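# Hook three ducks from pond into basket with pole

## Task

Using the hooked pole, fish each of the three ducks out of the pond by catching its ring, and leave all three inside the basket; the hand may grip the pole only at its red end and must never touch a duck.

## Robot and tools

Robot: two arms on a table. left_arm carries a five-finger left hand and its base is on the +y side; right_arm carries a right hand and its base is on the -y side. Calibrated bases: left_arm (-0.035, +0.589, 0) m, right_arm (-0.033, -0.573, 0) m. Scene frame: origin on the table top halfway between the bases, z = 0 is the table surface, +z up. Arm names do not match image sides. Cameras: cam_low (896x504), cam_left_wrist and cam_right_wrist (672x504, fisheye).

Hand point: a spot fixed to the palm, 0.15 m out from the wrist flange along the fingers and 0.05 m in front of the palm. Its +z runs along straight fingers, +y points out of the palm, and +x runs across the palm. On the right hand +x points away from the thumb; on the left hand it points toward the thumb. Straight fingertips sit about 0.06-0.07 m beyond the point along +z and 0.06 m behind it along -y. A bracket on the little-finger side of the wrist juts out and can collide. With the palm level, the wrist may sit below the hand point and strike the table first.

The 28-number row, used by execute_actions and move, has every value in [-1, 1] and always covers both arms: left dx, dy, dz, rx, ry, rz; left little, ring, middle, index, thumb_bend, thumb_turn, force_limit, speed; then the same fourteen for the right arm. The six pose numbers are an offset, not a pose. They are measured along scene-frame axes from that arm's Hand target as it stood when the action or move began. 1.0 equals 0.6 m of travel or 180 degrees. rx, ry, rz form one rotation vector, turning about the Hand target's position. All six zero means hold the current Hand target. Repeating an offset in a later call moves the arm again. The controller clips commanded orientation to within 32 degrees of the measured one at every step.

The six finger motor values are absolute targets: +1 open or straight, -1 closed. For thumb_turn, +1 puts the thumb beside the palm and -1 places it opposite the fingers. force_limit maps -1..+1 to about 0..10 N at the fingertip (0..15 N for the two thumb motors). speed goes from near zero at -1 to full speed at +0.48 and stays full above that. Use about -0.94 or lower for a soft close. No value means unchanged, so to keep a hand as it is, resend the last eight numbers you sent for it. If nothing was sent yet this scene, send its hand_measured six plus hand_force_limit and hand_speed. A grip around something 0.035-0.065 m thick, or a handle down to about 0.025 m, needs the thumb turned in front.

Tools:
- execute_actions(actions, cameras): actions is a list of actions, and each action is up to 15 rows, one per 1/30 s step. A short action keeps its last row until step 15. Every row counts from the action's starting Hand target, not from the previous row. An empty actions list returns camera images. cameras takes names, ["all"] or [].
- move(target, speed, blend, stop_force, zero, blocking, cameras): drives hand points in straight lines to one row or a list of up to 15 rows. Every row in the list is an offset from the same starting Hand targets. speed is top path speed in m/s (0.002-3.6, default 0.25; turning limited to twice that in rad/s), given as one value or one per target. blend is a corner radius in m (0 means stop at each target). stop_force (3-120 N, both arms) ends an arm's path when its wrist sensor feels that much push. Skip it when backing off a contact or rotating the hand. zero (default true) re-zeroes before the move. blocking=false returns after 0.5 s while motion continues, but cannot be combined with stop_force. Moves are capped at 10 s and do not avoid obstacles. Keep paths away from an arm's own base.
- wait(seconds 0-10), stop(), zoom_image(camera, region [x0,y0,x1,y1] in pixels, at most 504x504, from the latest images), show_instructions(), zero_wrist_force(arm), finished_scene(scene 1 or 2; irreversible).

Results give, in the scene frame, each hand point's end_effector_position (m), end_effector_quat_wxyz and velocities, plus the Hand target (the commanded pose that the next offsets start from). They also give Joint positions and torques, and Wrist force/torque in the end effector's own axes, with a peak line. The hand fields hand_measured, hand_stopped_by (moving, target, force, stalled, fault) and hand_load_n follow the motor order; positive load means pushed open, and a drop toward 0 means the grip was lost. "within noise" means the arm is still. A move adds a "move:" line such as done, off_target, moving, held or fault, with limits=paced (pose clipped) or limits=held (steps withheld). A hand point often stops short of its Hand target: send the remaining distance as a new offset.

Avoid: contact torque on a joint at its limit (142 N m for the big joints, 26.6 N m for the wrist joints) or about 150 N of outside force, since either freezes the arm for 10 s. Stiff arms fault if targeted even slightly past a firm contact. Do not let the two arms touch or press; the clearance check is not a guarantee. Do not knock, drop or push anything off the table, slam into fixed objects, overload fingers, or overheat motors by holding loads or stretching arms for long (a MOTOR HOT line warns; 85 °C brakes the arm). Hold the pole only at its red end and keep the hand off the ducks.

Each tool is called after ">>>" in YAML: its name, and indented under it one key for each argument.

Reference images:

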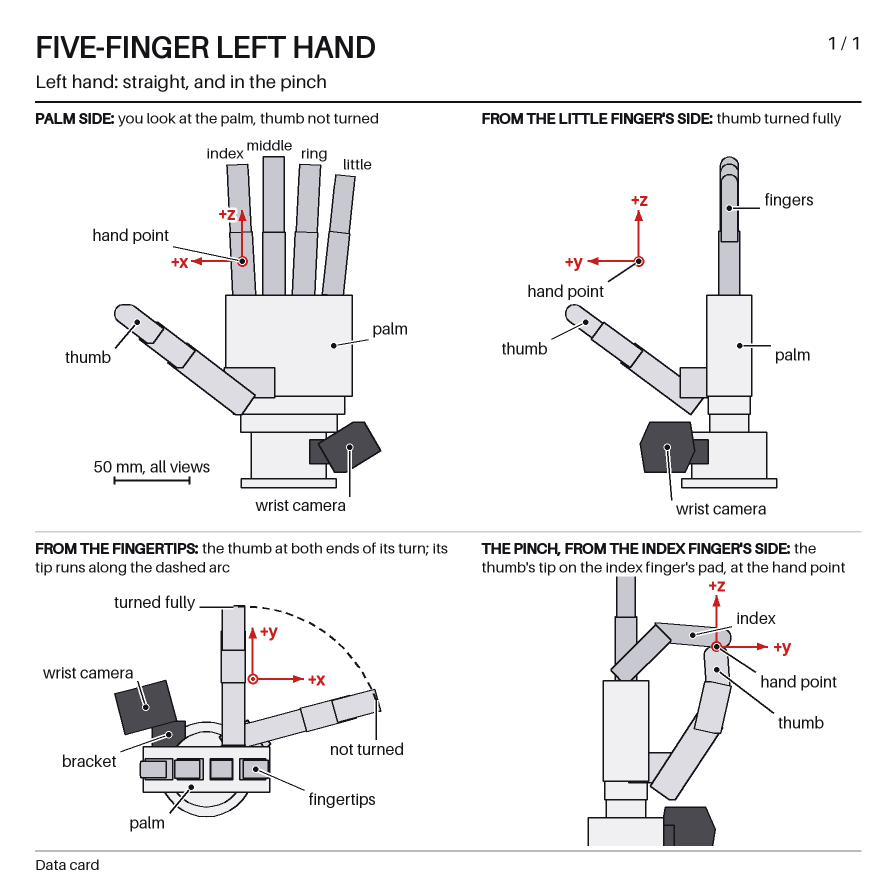

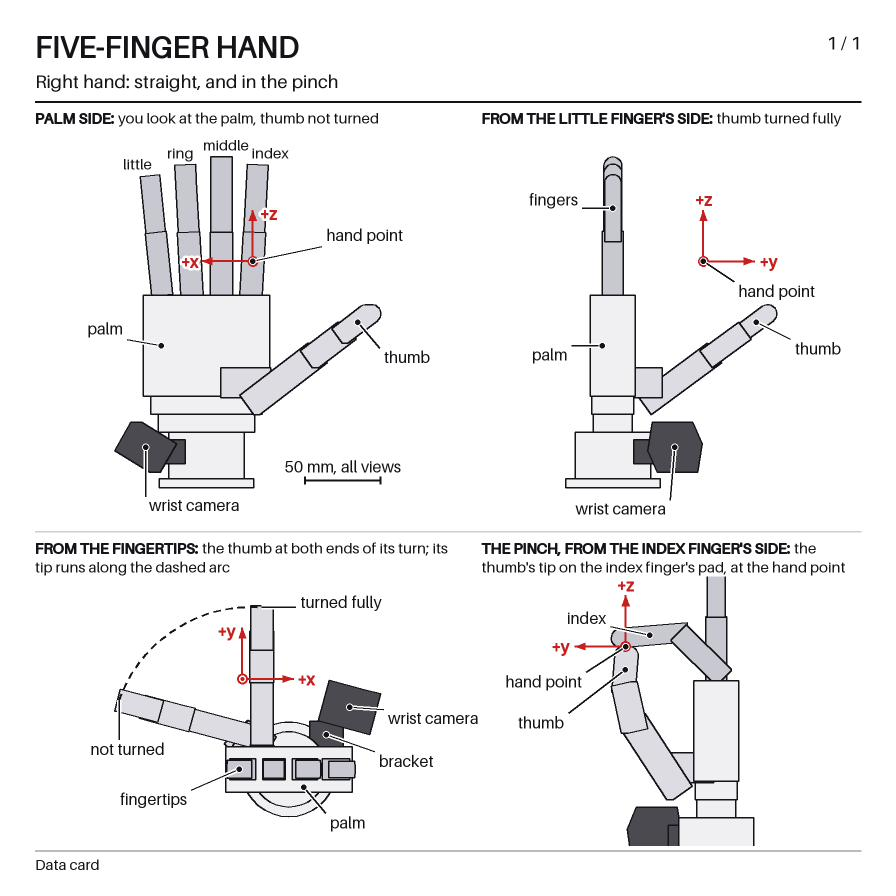

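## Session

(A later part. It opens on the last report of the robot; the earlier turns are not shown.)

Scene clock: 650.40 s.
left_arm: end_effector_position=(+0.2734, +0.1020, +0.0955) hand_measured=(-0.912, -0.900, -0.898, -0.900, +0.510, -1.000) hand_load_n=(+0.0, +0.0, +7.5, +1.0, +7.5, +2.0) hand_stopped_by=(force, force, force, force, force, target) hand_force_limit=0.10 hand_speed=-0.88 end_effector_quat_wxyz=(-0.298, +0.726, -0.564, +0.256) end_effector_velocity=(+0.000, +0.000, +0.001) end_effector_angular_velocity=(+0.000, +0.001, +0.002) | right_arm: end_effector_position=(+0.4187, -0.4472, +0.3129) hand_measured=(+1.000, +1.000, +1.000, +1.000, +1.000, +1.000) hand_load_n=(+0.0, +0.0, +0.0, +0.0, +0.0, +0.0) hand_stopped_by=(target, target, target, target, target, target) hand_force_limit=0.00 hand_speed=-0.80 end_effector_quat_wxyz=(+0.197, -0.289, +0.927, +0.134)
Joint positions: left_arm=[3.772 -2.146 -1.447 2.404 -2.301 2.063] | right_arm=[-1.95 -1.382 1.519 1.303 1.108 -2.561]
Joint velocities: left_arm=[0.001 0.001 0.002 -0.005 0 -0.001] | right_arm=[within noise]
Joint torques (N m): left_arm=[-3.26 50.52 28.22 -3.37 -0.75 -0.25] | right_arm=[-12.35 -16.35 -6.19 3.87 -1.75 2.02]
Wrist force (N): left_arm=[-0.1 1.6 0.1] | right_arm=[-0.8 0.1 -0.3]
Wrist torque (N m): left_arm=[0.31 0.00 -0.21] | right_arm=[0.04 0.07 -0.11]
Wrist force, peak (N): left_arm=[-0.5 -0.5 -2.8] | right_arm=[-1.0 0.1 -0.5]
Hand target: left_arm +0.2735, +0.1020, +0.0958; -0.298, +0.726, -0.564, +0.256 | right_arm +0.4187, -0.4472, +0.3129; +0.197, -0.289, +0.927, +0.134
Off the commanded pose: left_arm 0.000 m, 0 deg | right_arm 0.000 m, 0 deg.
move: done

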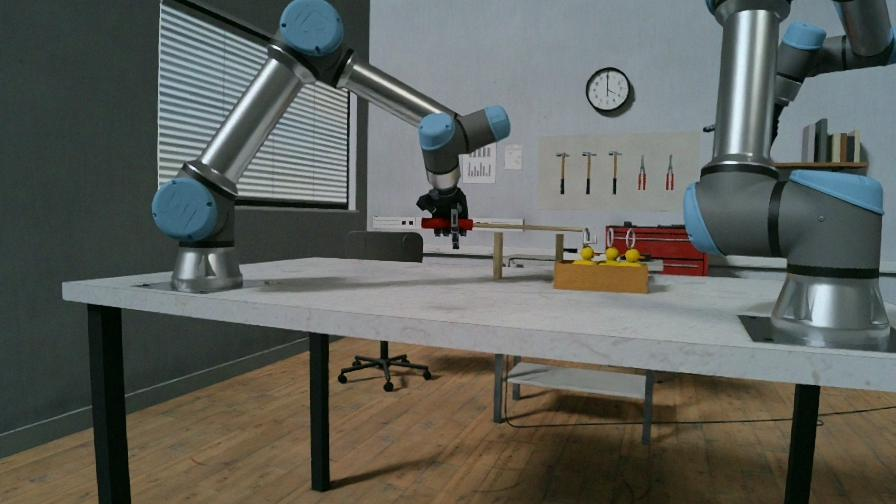

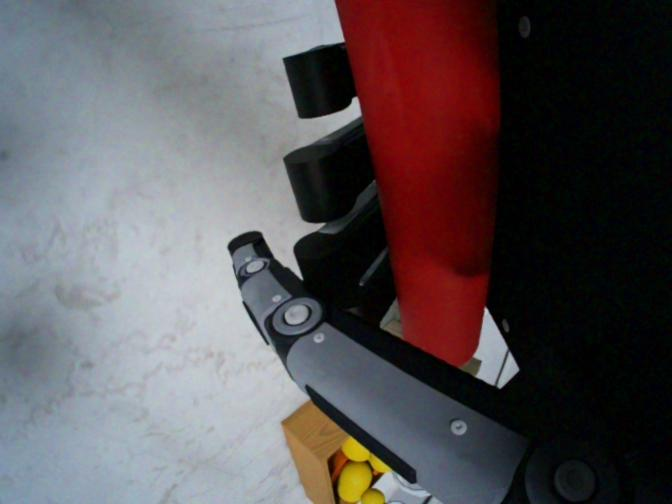

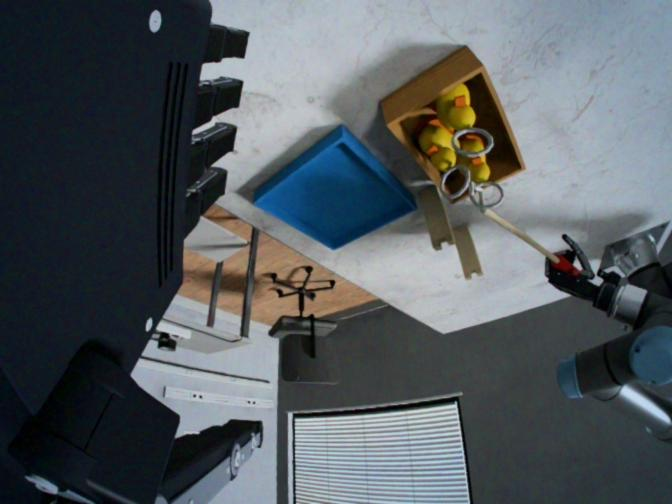

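>>> move:
  target:
    - [-0.0112,-0.0032,0.0133,0,0,0,-0.98,-0.98,-0.98,-0.98,-0.98,-1,0.1,-0.88,0,0,0,0,0,0,1,1,1,1,1,1,0,-0.8]
  cameras: ["cam_low","cam_right_wrist"]
  speed: 0.02

>>> zoom_image:
  camera: "cam_right_wrist"
  region: [430, 130, 520, 220]

>>> zoom_image:
  camera: "cam_low"
  region: [565, 215, 625, 275]

Scene clock: 690.73 s.
left_arm: end_effector_position=(+0.2667, +0.1000, +0.1039) hand_measured=(-0.912, -0.900, -0.898, -0.900, +0.510, -1.000) hand_load_n=(+0.0, +0.0, +7.5, +0.5, +8.0, +2.0) hand_stopped_by=(force, force, force, force, force, target) hand_force_limit=0.10 hand_speed=-0.88 end_effector_quat_wxyz=(-0.298, +0.726, -0.564, +0.256) | right_arm: end_effector_position=(+0.4187, -0.4472, +0.3129) hand_measured=(+1.000, +1.000, +1.000, +1.000, +1.000, +1.000) hand_load_n=(+0.0, +0.5, +0.0, +0.0, +0.0, +0.0) hand_stopped_by=(target, target, target, target, target, target) hand_force_limit=0.00 hand_speed=-0.80 end_effector_quat_wxyz=(+0.197, -0.289, +0.927, +0.134)
Joint positions: left_arm=[3.758 -2.139 -1.439 2.377 -2.306 2.046] | right_arm=[-1.95 -1.382 1.519 1.303 1.108 -2.561]
Joint torques (N m): left_arm=[5.15 38.75 18.46 -0.79 -1.73 0.9] | right_arm=[-11.92 -16.98 -7.08 3.8 -1.66 2.06]
Wrist force (N): left_arm=[0.1 1.7 0.1] | right_arm=[-0.7 0.3 -0.4]
Wrist torque (N m): left_arm=[0.31 -0.03 -0.10] | right_arm=[0.07 0.07 -0.11]
Wrist force, peak (N): left_arm=[0.2 2.1 0.4] | right_arm=[-1.0 0.2 -0.6]
Hand target: left_arm +0.2668, +0.1000, +0.1037; -0.298, +0.726, -0.564, +0.256 | right_arm +0.4187, -0.4472, +0.3129; +0.197, -0.289, +0.927, +0.134
Off the commanded pose: left_arm 0.000 m, 0 deg | right_arm 0.000 m, 0 deg.
move: done
Images, in order (width x height): cam_low 896x504, cam_right_wrist 672x504.

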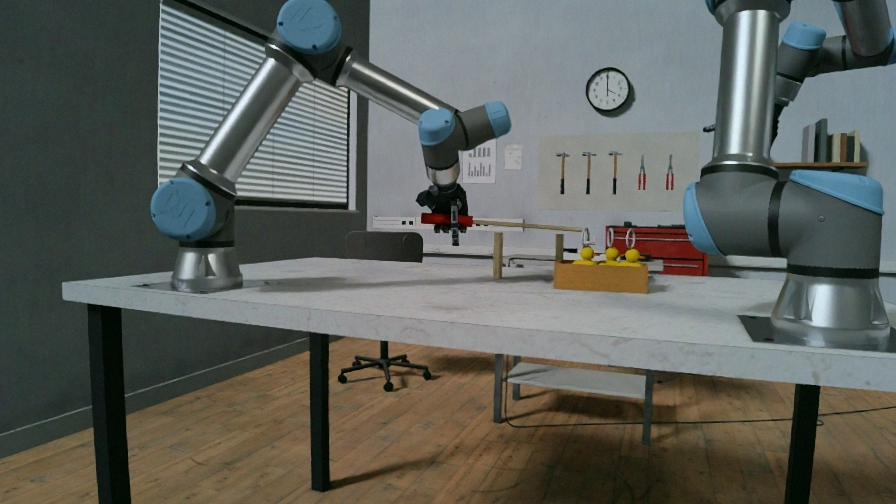

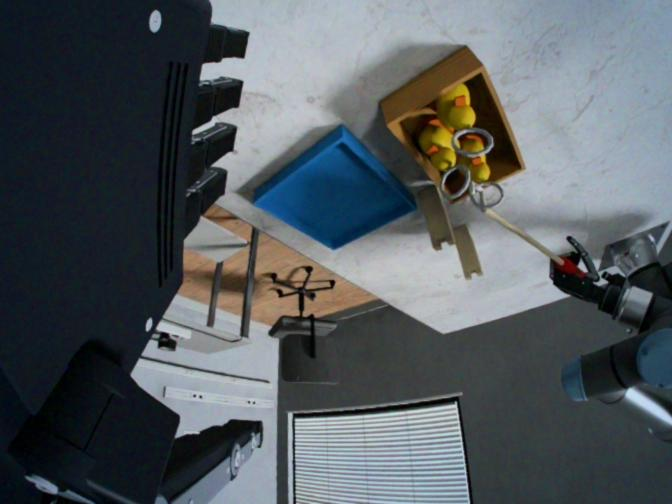

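Scaled by 5.600 from the camera's 672x504 image, which has a finer 960x720 frame.

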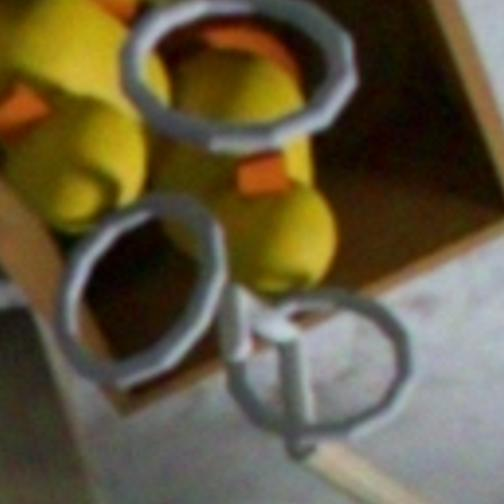

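Scaled by 8.400.

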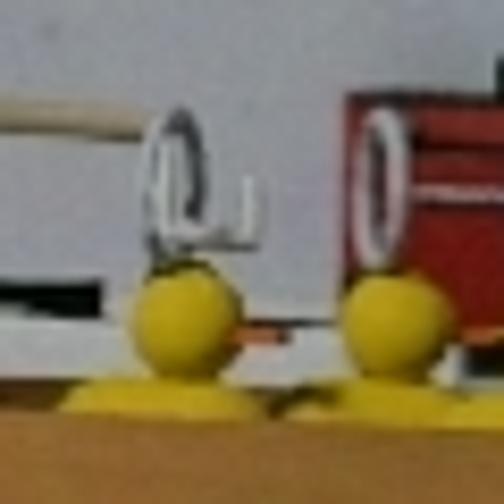

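>>> move:
  target:
    - [0.0112,0.0032,-0.0133,0,0,0,-0.98,-0.98,-0.98,-0.98,-0.98,-1,0.1,-0.88,0,0,0,0,0,0,1,1,1,1,1,1,0,-0.8]
  cameras: ["cam_left_wrist"]
  speed: 0.02

>>> move:
  target:
    - [0,0,0,0,0,0,-1,-1,-0.98,-1,-0.98,-1,0.1,-0.88,0,0,0,0,0,0,1,1,1,1,1,1,0,-0.8]
  cameras: ["all"]

>>> zoom_image:
  camera: "cam_right_wrist"
  region: [430, 130, 520, 220]

>>> zoom_image:
  camera: "cam_low"
  region: [565, 215, 625, 275]

Scene clock: 707.83 s.
left_arm: end_effector_position=(+0.2736, +0.1020, +0.0956) hand_measured=(-0.912, -0.900, -0.898, -0.900, +0.510, -1.000) hand_load_n=(+0.0, +0.5, +8.0, +0.5, +8.0, +2.0) hand_stopped_by=(force, force, force, force, force, target) hand_force_limit=0.10 hand_speed=-0.88 end_effector_quat_wxyz=(-0.298, +0.726, -0.564, +0.256) | right_arm: end_effector_position=(+0.4187, -0.4472, +0.3129) hand_measured=(+1.000, +1.000, +1.000, +1.000, +1.000, +1.000) hand_load_n=(+0.0, +0.0, +0.0, +0.0, +0.0, +0.0) hand_stopped_by=(target, target, target, target, target, target) hand_force_limit=0.00 hand_speed=-0.80 end_effector_quat_wxyz=(+0.197, -0.289, +0.927, +0.134)
Joint positions: left_arm=[3.772 -2.146 -1.447 2.404 -2.3 2.063] | right_arm=[-1.95 -1.382 1.519 1.303 1.108 -2.561]
Joint torques (N m): left_arm=[-6.68 42.71 19.05 -3.2 -0.26 -1.57] | right_arm=[-12.03 -16.09 -6.72 3.87 -1.6 2.11]
Wrist force (N): left_arm=[0.0 1.9 0.1] | right_arm=[-0.8 0.1 -0.4]
Wrist torque (N m): left_arm=[0.33 -0.02 -0.20] | right_arm=[0.05 0.08 -0.12]
Wrist force, peak (N): left_arm=[-0.1 2.2 0.3] | right_arm=[-1.1 0.0 -0.4]
Hand target: left_arm +0.2735, +0.1020, +0.0958; -0.298, +0.726, -0.564, +0.256 | right_arm +0.4187, -0.4472, +0.3129; +0.197, -0.289, +0.927, +0.134
Off the commanded pose: left_arm 0.000 m, 0 deg | right_arm 0.000 m, 0 deg.
move: done
Images, in order (width x height): cam_left_wrist 672x504.

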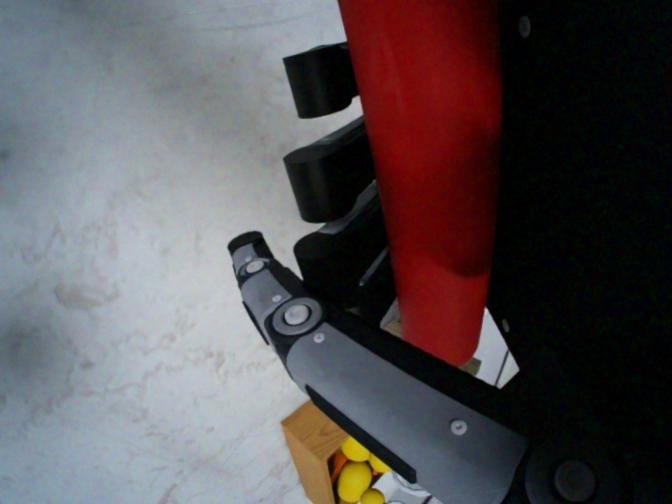

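Scene clock: 708.37 s.
left_arm: end_effector_position=(+0.2735, +0.1020, +0.0957) hand_measured=(-1.000, -0.986, -0.898, -0.942, +0.510, -1.000) hand_load_n=(+0.5, +6.5, +7.5, +4.0, +8.0, +2.0) hand_stopped_by=(target, force, force, force, force, target) hand_force_limit=0.10 hand_speed=-0.88 end_effector_quat_wxyz=(-0.298, +0.726, -0.564, +0.256) | right_arm: end_effector_position=(+0.4187, -0.4472, +0.3129) hand_measured=(+1.000, +1.000, +1.000, +1.000, +1.000, +1.000) hand_load_n=(+0.0, +0.0, +0.0, +0.0, +0.0, +0.0) hand_stopped_by=(target, target, target, target, target, target) hand_force_limit=0.00 hand_speed=-0.80 end_effector_quat_wxyz=(+0.197, -0.289, +0.927, +0.134)
Joint positions: left_arm=[3.772 -2.146 -1.447 2.404 -2.301 2.063] | right_arm=[-1.95 -1.382 1.519 1.303 1.108 -2.561]
Joint torques (N m): left_arm=[-7.81 52.88 27.71 -3.37 -1.83 -0.82] | right_arm=[-11.93 -16.96 -7.12 3.76 -1.62 1.98]
Wrist force (N): left_arm=[0.0 0.6 -0.5] | right_arm=[-0.7 0.1 -0.5]
Wrist torque (N m): left_arm=[0.32 0.17 -0.48] | right_arm=[0.05 0.07 -0.12]
Wrist force, peak (N): left_arm=[0.1 1.9 0.3] | right_arm=[-1.0 0.0 -0.3]
Hand target: left_arm +0.2735, +0.1020, +0.0958; -0.298, +0.726, -0.564, +0.256 | right_arm +0.4187, -0.4472, +0.3129; +0.197, -0.289, +0.927, +0.134
Off the commanded pose: left_arm 0.000 m, 0 deg | right_arm 0.000 m, 0 deg.
move: done

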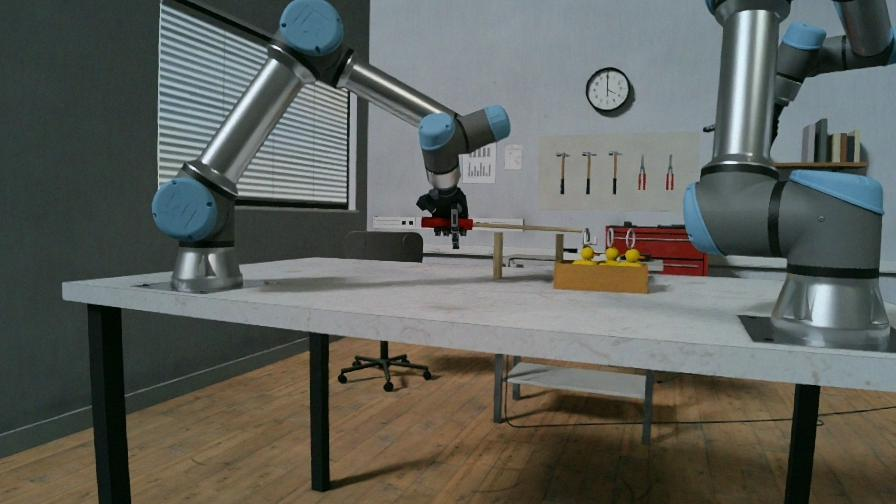

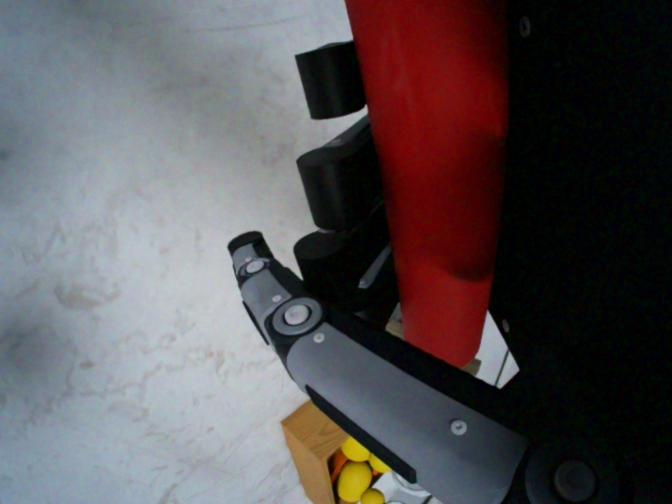

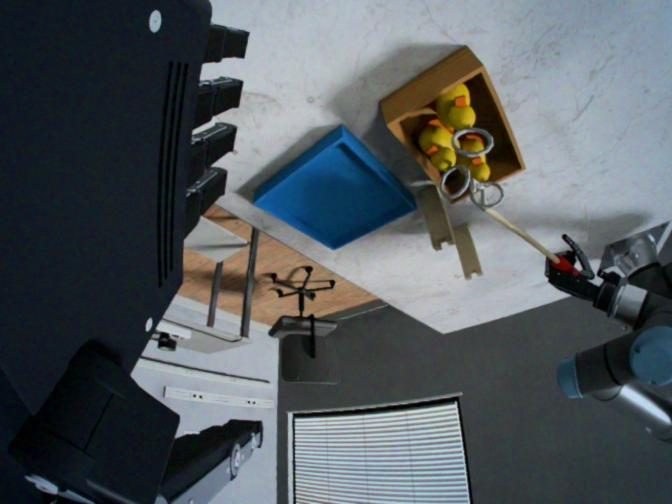

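Scaled by 5.600 from the camera's 672x504 image, which has a finer 960x720 frame.

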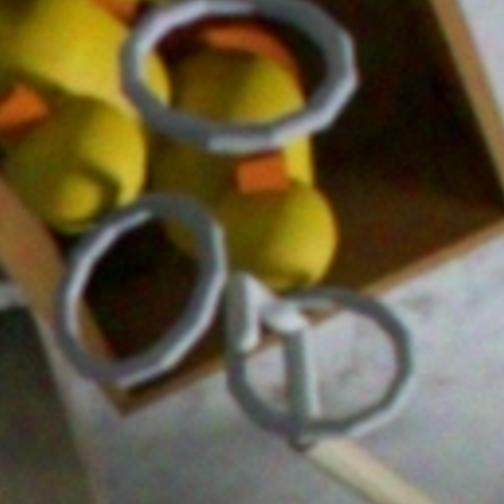

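Scaled by 8.400.

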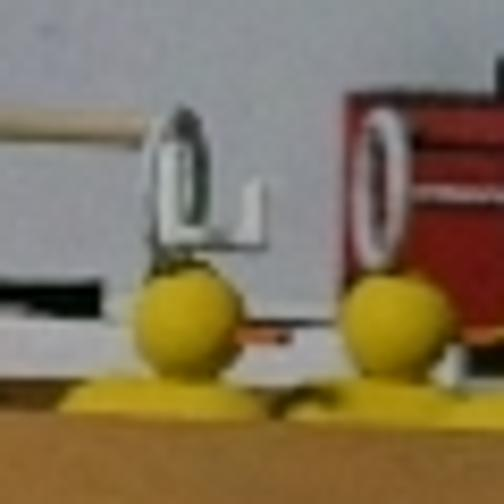

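>>> move:
  target:
    - [-0.0112,-0.0032,0.0167,0,0,0,-1,-1,-0.98,-1,-0.98,-1,0.1,-0.88,0,0,0,0,0,0,1,1,1,1,1,1,0,-0.8]
  cameras: ["cam_low","cam_right_wrist"]
  speed: 0.02

>>> zoom_image:
  camera: "cam_right_wrist"
  region: [430, 130, 520, 220]

>>> zoom_image:
  camera: "cam_low"
  region: [565, 215, 625, 275]

Scene clock: 713.50 s.
left_arm: end_effector_position=(+0.2667, +0.1000, +0.1060) hand_measured=(-1.000, -0.986, -0.898, -0.942, +0.510, -1.000) hand_load_n=(+0.0, +2.5, +7.5, +5.5, +8.0, +2.0) hand_stopped_by=(target, force, force, force, force, target) hand_force_limit=0.10 hand_speed=-0.88 end_effector_quat_wxyz=(-0.298, +0.726, -0.564, +0.256) end_effector_velocity=(+0.001, -0.001, +0.001) end_effector_angular_velocity=(-0.004, -0.004, -0.002) | right_arm: end_effector_position=(+0.4187, -0.4472, +0.3129) hand_measured=(+1.000, +1.000, +1.000, +1.000, +1.000, +1.000) hand_load_n=(-0.5, +0.0, -0.5, +0.0, +0.0, +0.0) hand_stopped_by=(target, target, target, target, target, target) hand_force_limit=0.00 hand_speed=-0.80 end_effector_quat_wxyz=(+0.197, -0.289, +0.927, +0.134)
Joint positions: left_arm=[3.758 -2.136 -1.436 2.373 -2.306 2.046] | right_arm=[-1.95 -1.382 1.519 1.303 1.108 -2.561]
Joint velocities: left_arm=[0 0.001 0 0.006 0 0.003] | right_arm=[within noise]
Joint torques (N m): left_arm=[4.64 36.74 17.84 -0.61 -1.75 0.9] | right_arm=[-11.57 -16.93 -6.85 3.77 -1.62 2.04]
Wrist force (N): left_arm=[0.0 2.1 0.5] | right_arm=[-0.7 0.1 -0.4]
Wrist torque (N m): left_arm=[0.32 -0.06 -0.09] | right_arm=[0.05 0.06 -0.11]
Wrist force, peak (N): left_arm=[0.0 2.1 0.5] | right_arm=[-1.1 0.2 -0.4]
Hand target: left_arm +0.2668, +0.1000, +0.1058; -0.298, +0.726, -0.564, +0.256 | right_arm +0.4187, -0.4472, +0.3129; +0.197, -0.289, +0.927, +0.134
Off the commanded pose: left_arm 0.000 m, 0 deg | right_arm 0.000 m, 0 deg.
move: done
Images, in order (width x height): cam_low 896x504, cam_right_wrist 672x504.

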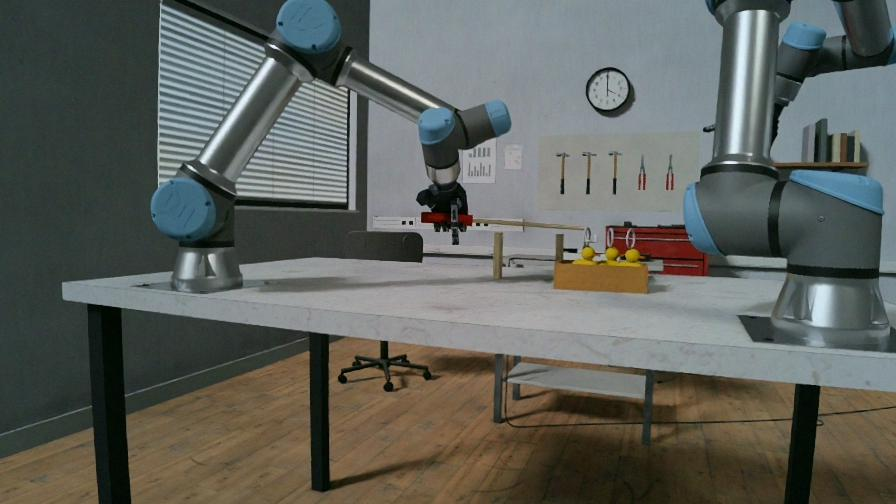

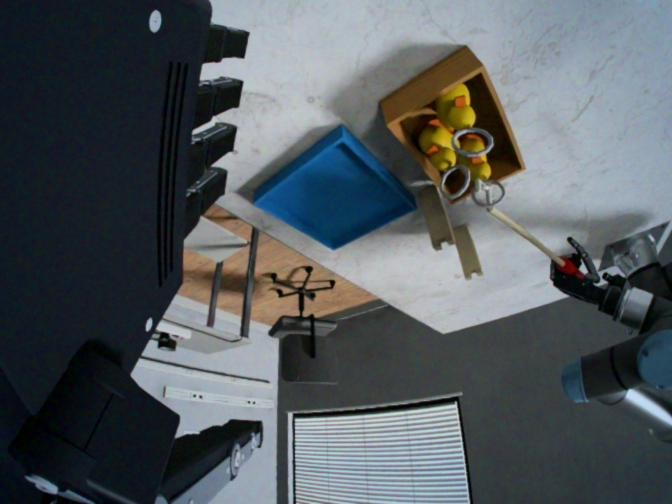

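Scaled by 5.600 from the camera's 672x504 image, which has a finer 960x720 frame.

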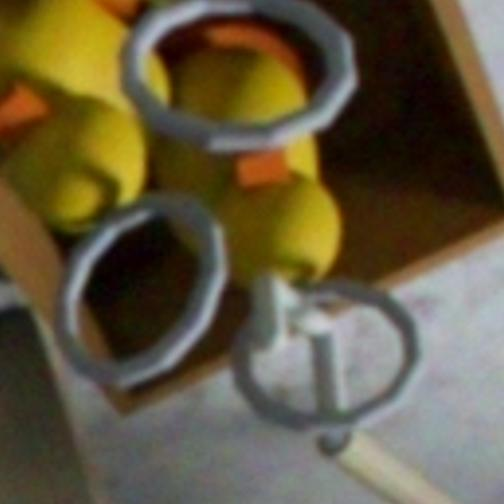

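Scaled by 8.400.

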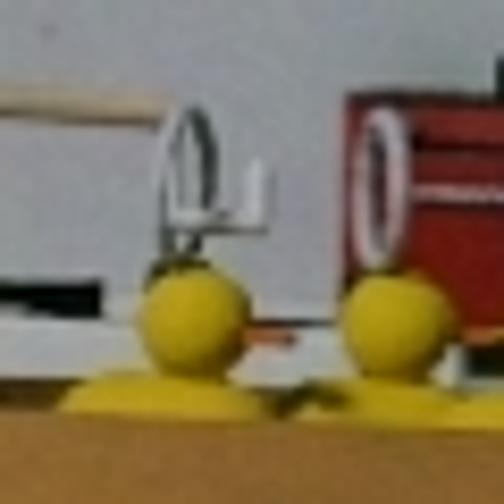

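>>> move:
  target:
    - [-0.0243,0.0797,0.002,0,0,0,-1,-1,-0.98,-1,-0.98,-1,0.1,-0.88,0,0,0,0,0,0,1,1,1,1,1,1,0,-0.8]
  cameras: ["cam_low","cam_right_wrist"]
  speed: 0.025

>>> zoom_image:
  camera: "cam_right_wrist"
  region: [380, 60, 540, 240]

>>> zoom_image:
  camera: "cam_low"
  region: [550, 190, 660, 300]

Scene clock: 724.57 s.
left_arm: end_effector_position=(+0.2522, +0.1480, +0.1070) hand_measured=(-1.000, -0.986, -0.898, -0.942, +0.510, -1.000) hand_load_n=(+0.0, +3.0, +7.5, +5.5, +8.5, +2.0) hand_stopped_by=(target, force, force, force, force, target) hand_force_limit=0.10 hand_speed=-0.88 end_effector_quat_wxyz=(-0.298, +0.726, -0.564, +0.256) end_effector_velocity=(+0.001, -0.002, +0.001) end_effector_angular_velocity=(-0.002, +0.000, +0.001) | right_arm: end_effector_position=(+0.4187, -0.4472, +0.3129) hand_measured=(+1.000, +1.000, +1.000, +1.000, +1.000, +1.000) hand_load_n=(+0.5, +0.0, +0.0, +0.0, -0.5, +0.0) hand_stopped_by=(target, target, target, target, target, target) hand_force_limit=0.00 hand_speed=-0.80 end_effector_quat_wxyz=(+0.197, -0.289, +0.927, +0.134)
Joint positions: left_arm=[3.79 -2.021 -1.61 2.457 -2.294 2.086] | right_arm=[-1.95 -1.382 1.519 1.303 1.108 -2.561]
Joint velocities: left_arm=[-0.001 -0.003 0.007 -0.004 0 -0.002] | right_arm=[within noise]
Joint torques (N m): left_arm=[-6.45 23.76 28.19 -3.38 0.1 -1.12] | right_arm=[-11.64 -16.42 -6.96 3.81 -1.45 2.03]
Wrist force (N): left_arm=[0.1 1.9 0.2] | right_arm=[-0.8 0.3 -0.5]
Wrist torque (N m): left_arm=[0.31 -0.03 -0.16] | right_arm=[0.08 0.08 -0.11]
Wrist force, peak (N): left_arm=[0.0 2.1 0.5] | right_arm=[-1.1 0.1 -0.4]
Hand target: left_arm +0.2522, +0.1479, +0.1070; -0.298, +0.726, -0.564, +0.256 | right_arm +0.4187, -0.4472, +0.3129; +0.197, -0.289, +0.927, +0.134
Off the commanded pose: left_arm 0.000 m, 0 deg | right_arm 0.000 m, 0 deg.
move: done
Images, in order (width x height): cam_low 896x504, cam_right_wrist 672x504.

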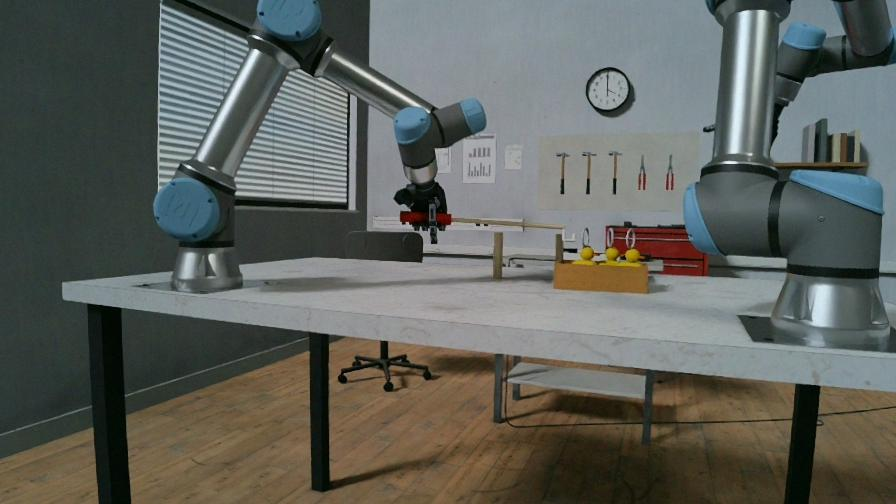

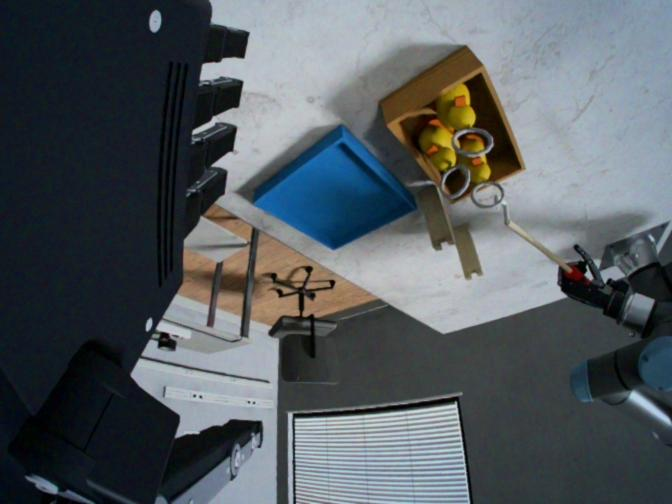

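Scaled by 2.800 from the camera's 672x504 image, which has a finer 960x720 frame.

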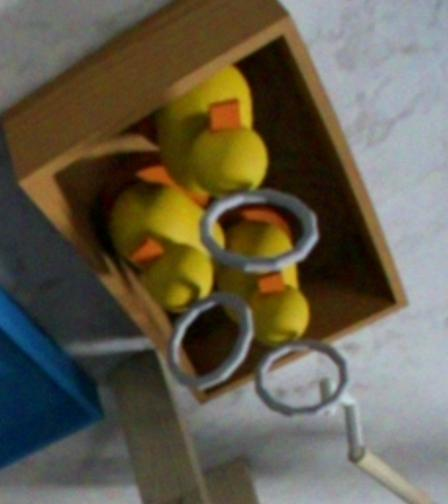

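Scaled by 4.582.

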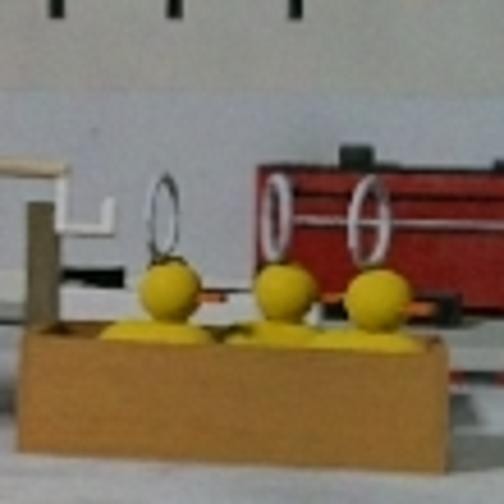

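>>> move:
  target:
    - [-0.03,0.15,0.02,0,0,0,-1,-1,-0.98,-1,-0.98,-1,0.1,-0.88,0,0,0,0,0,0,1,1,1,1,1,1,0,-0.8]
  cameras: ["cam_low","cam_right_wrist"]
  speed: 0.12

Scene clock: 736.37 s.
left_arm: end_effector_position=(+0.2342, +0.2378, +0.1190) hand_measured=(-1.000, -0.986, -0.898, -0.942, +0.510, -1.000) hand_load_n=(+0.0, +2.5, +7.5, +5.5, +8.0, +2.0) hand_stopped_by=(target, force, force, force, force, target) hand_force_limit=0.10 hand_speed=-0.88 end_effector_quat_wxyz=(-0.298, +0.726, -0.564, +0.256) | right_arm: end_effector_position=(+0.4187, -0.4472, +0.3129) hand_measured=(+1.000, +1.000, +1.000, +1.000, +1.000, +1.000) hand_load_n=(+0.0, +0.0, +0.0, +0.0, +0.0, +0.0) hand_stopped_by=(target, target, target, target, target, target) hand_force_limit=0.00 hand_speed=-0.80 end_effector_quat_wxyz=(+0.197, -0.289, +0.927, +0.134)
Joint positions: left_arm=[3.896 -1.79 -1.878 2.575 -2.249 2.211] | right_arm=[-1.95 -1.382 1.519 1.303 1.108 -2.561]
Joint torques (N m): left_arm=[2.79 33.96 8.53 -2.07 -2.78 0.59] | right_arm=[-11.69 -17.01 -6.34 3.79 -1.62 2.03]
Wrist force (N): left_arm=[0.4 1.7 0.1] | right_arm=[-0.7 0.2 -0.3]
Wrist torque (N m): left_arm=[0.28 -0.10 -0.07] | right_arm=[0.05 0.08 -0.11]
Wrist force, peak (N): left_arm=[0.9 2.1 0.4] | right_arm=[-1.0 0.2 -0.5]
Hand target: left_arm +0.2342, +0.2379, +0.1190; -0.298, +0.726, -0.564, +0.256 | right_arm +0.4187, -0.4472, +0.3129; +0.197, -0.289, +0.927, +0.134
Off the commanded pose: left_arm 0.000 m, 0 deg | right_arm 0.000 m, 0 deg.
move: done
Images, in order (width x height): cam_low 896x504, cam_right_wrist 672x504.

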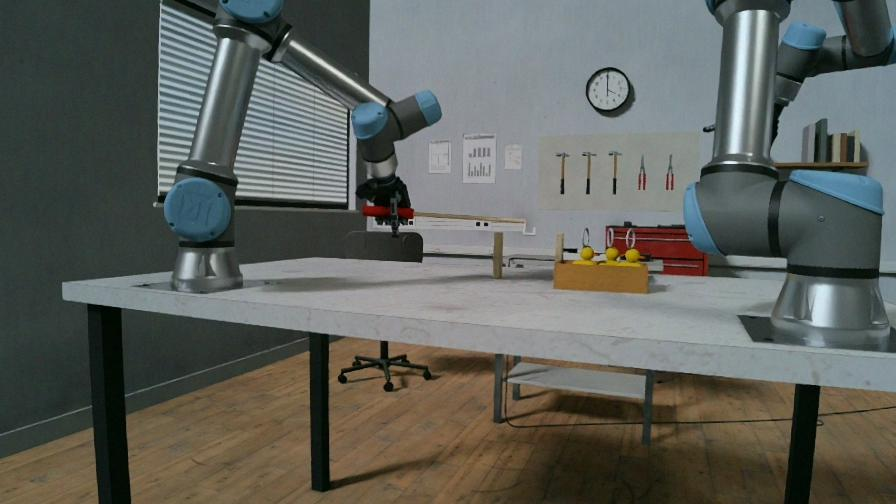

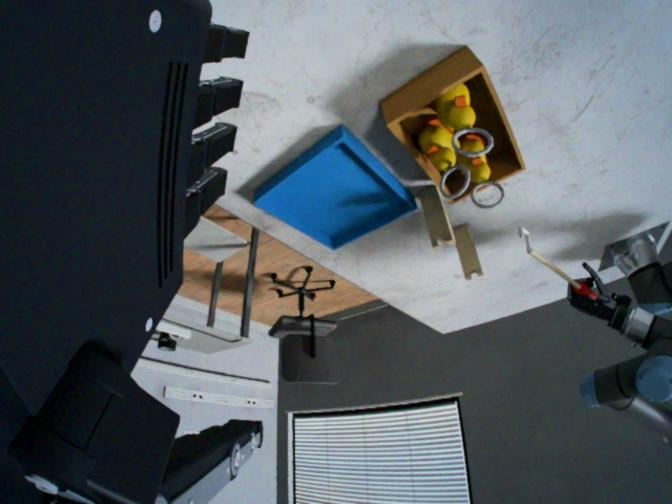

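>>> finished_scene:
  scene: 1

The scene is finished: the task was done.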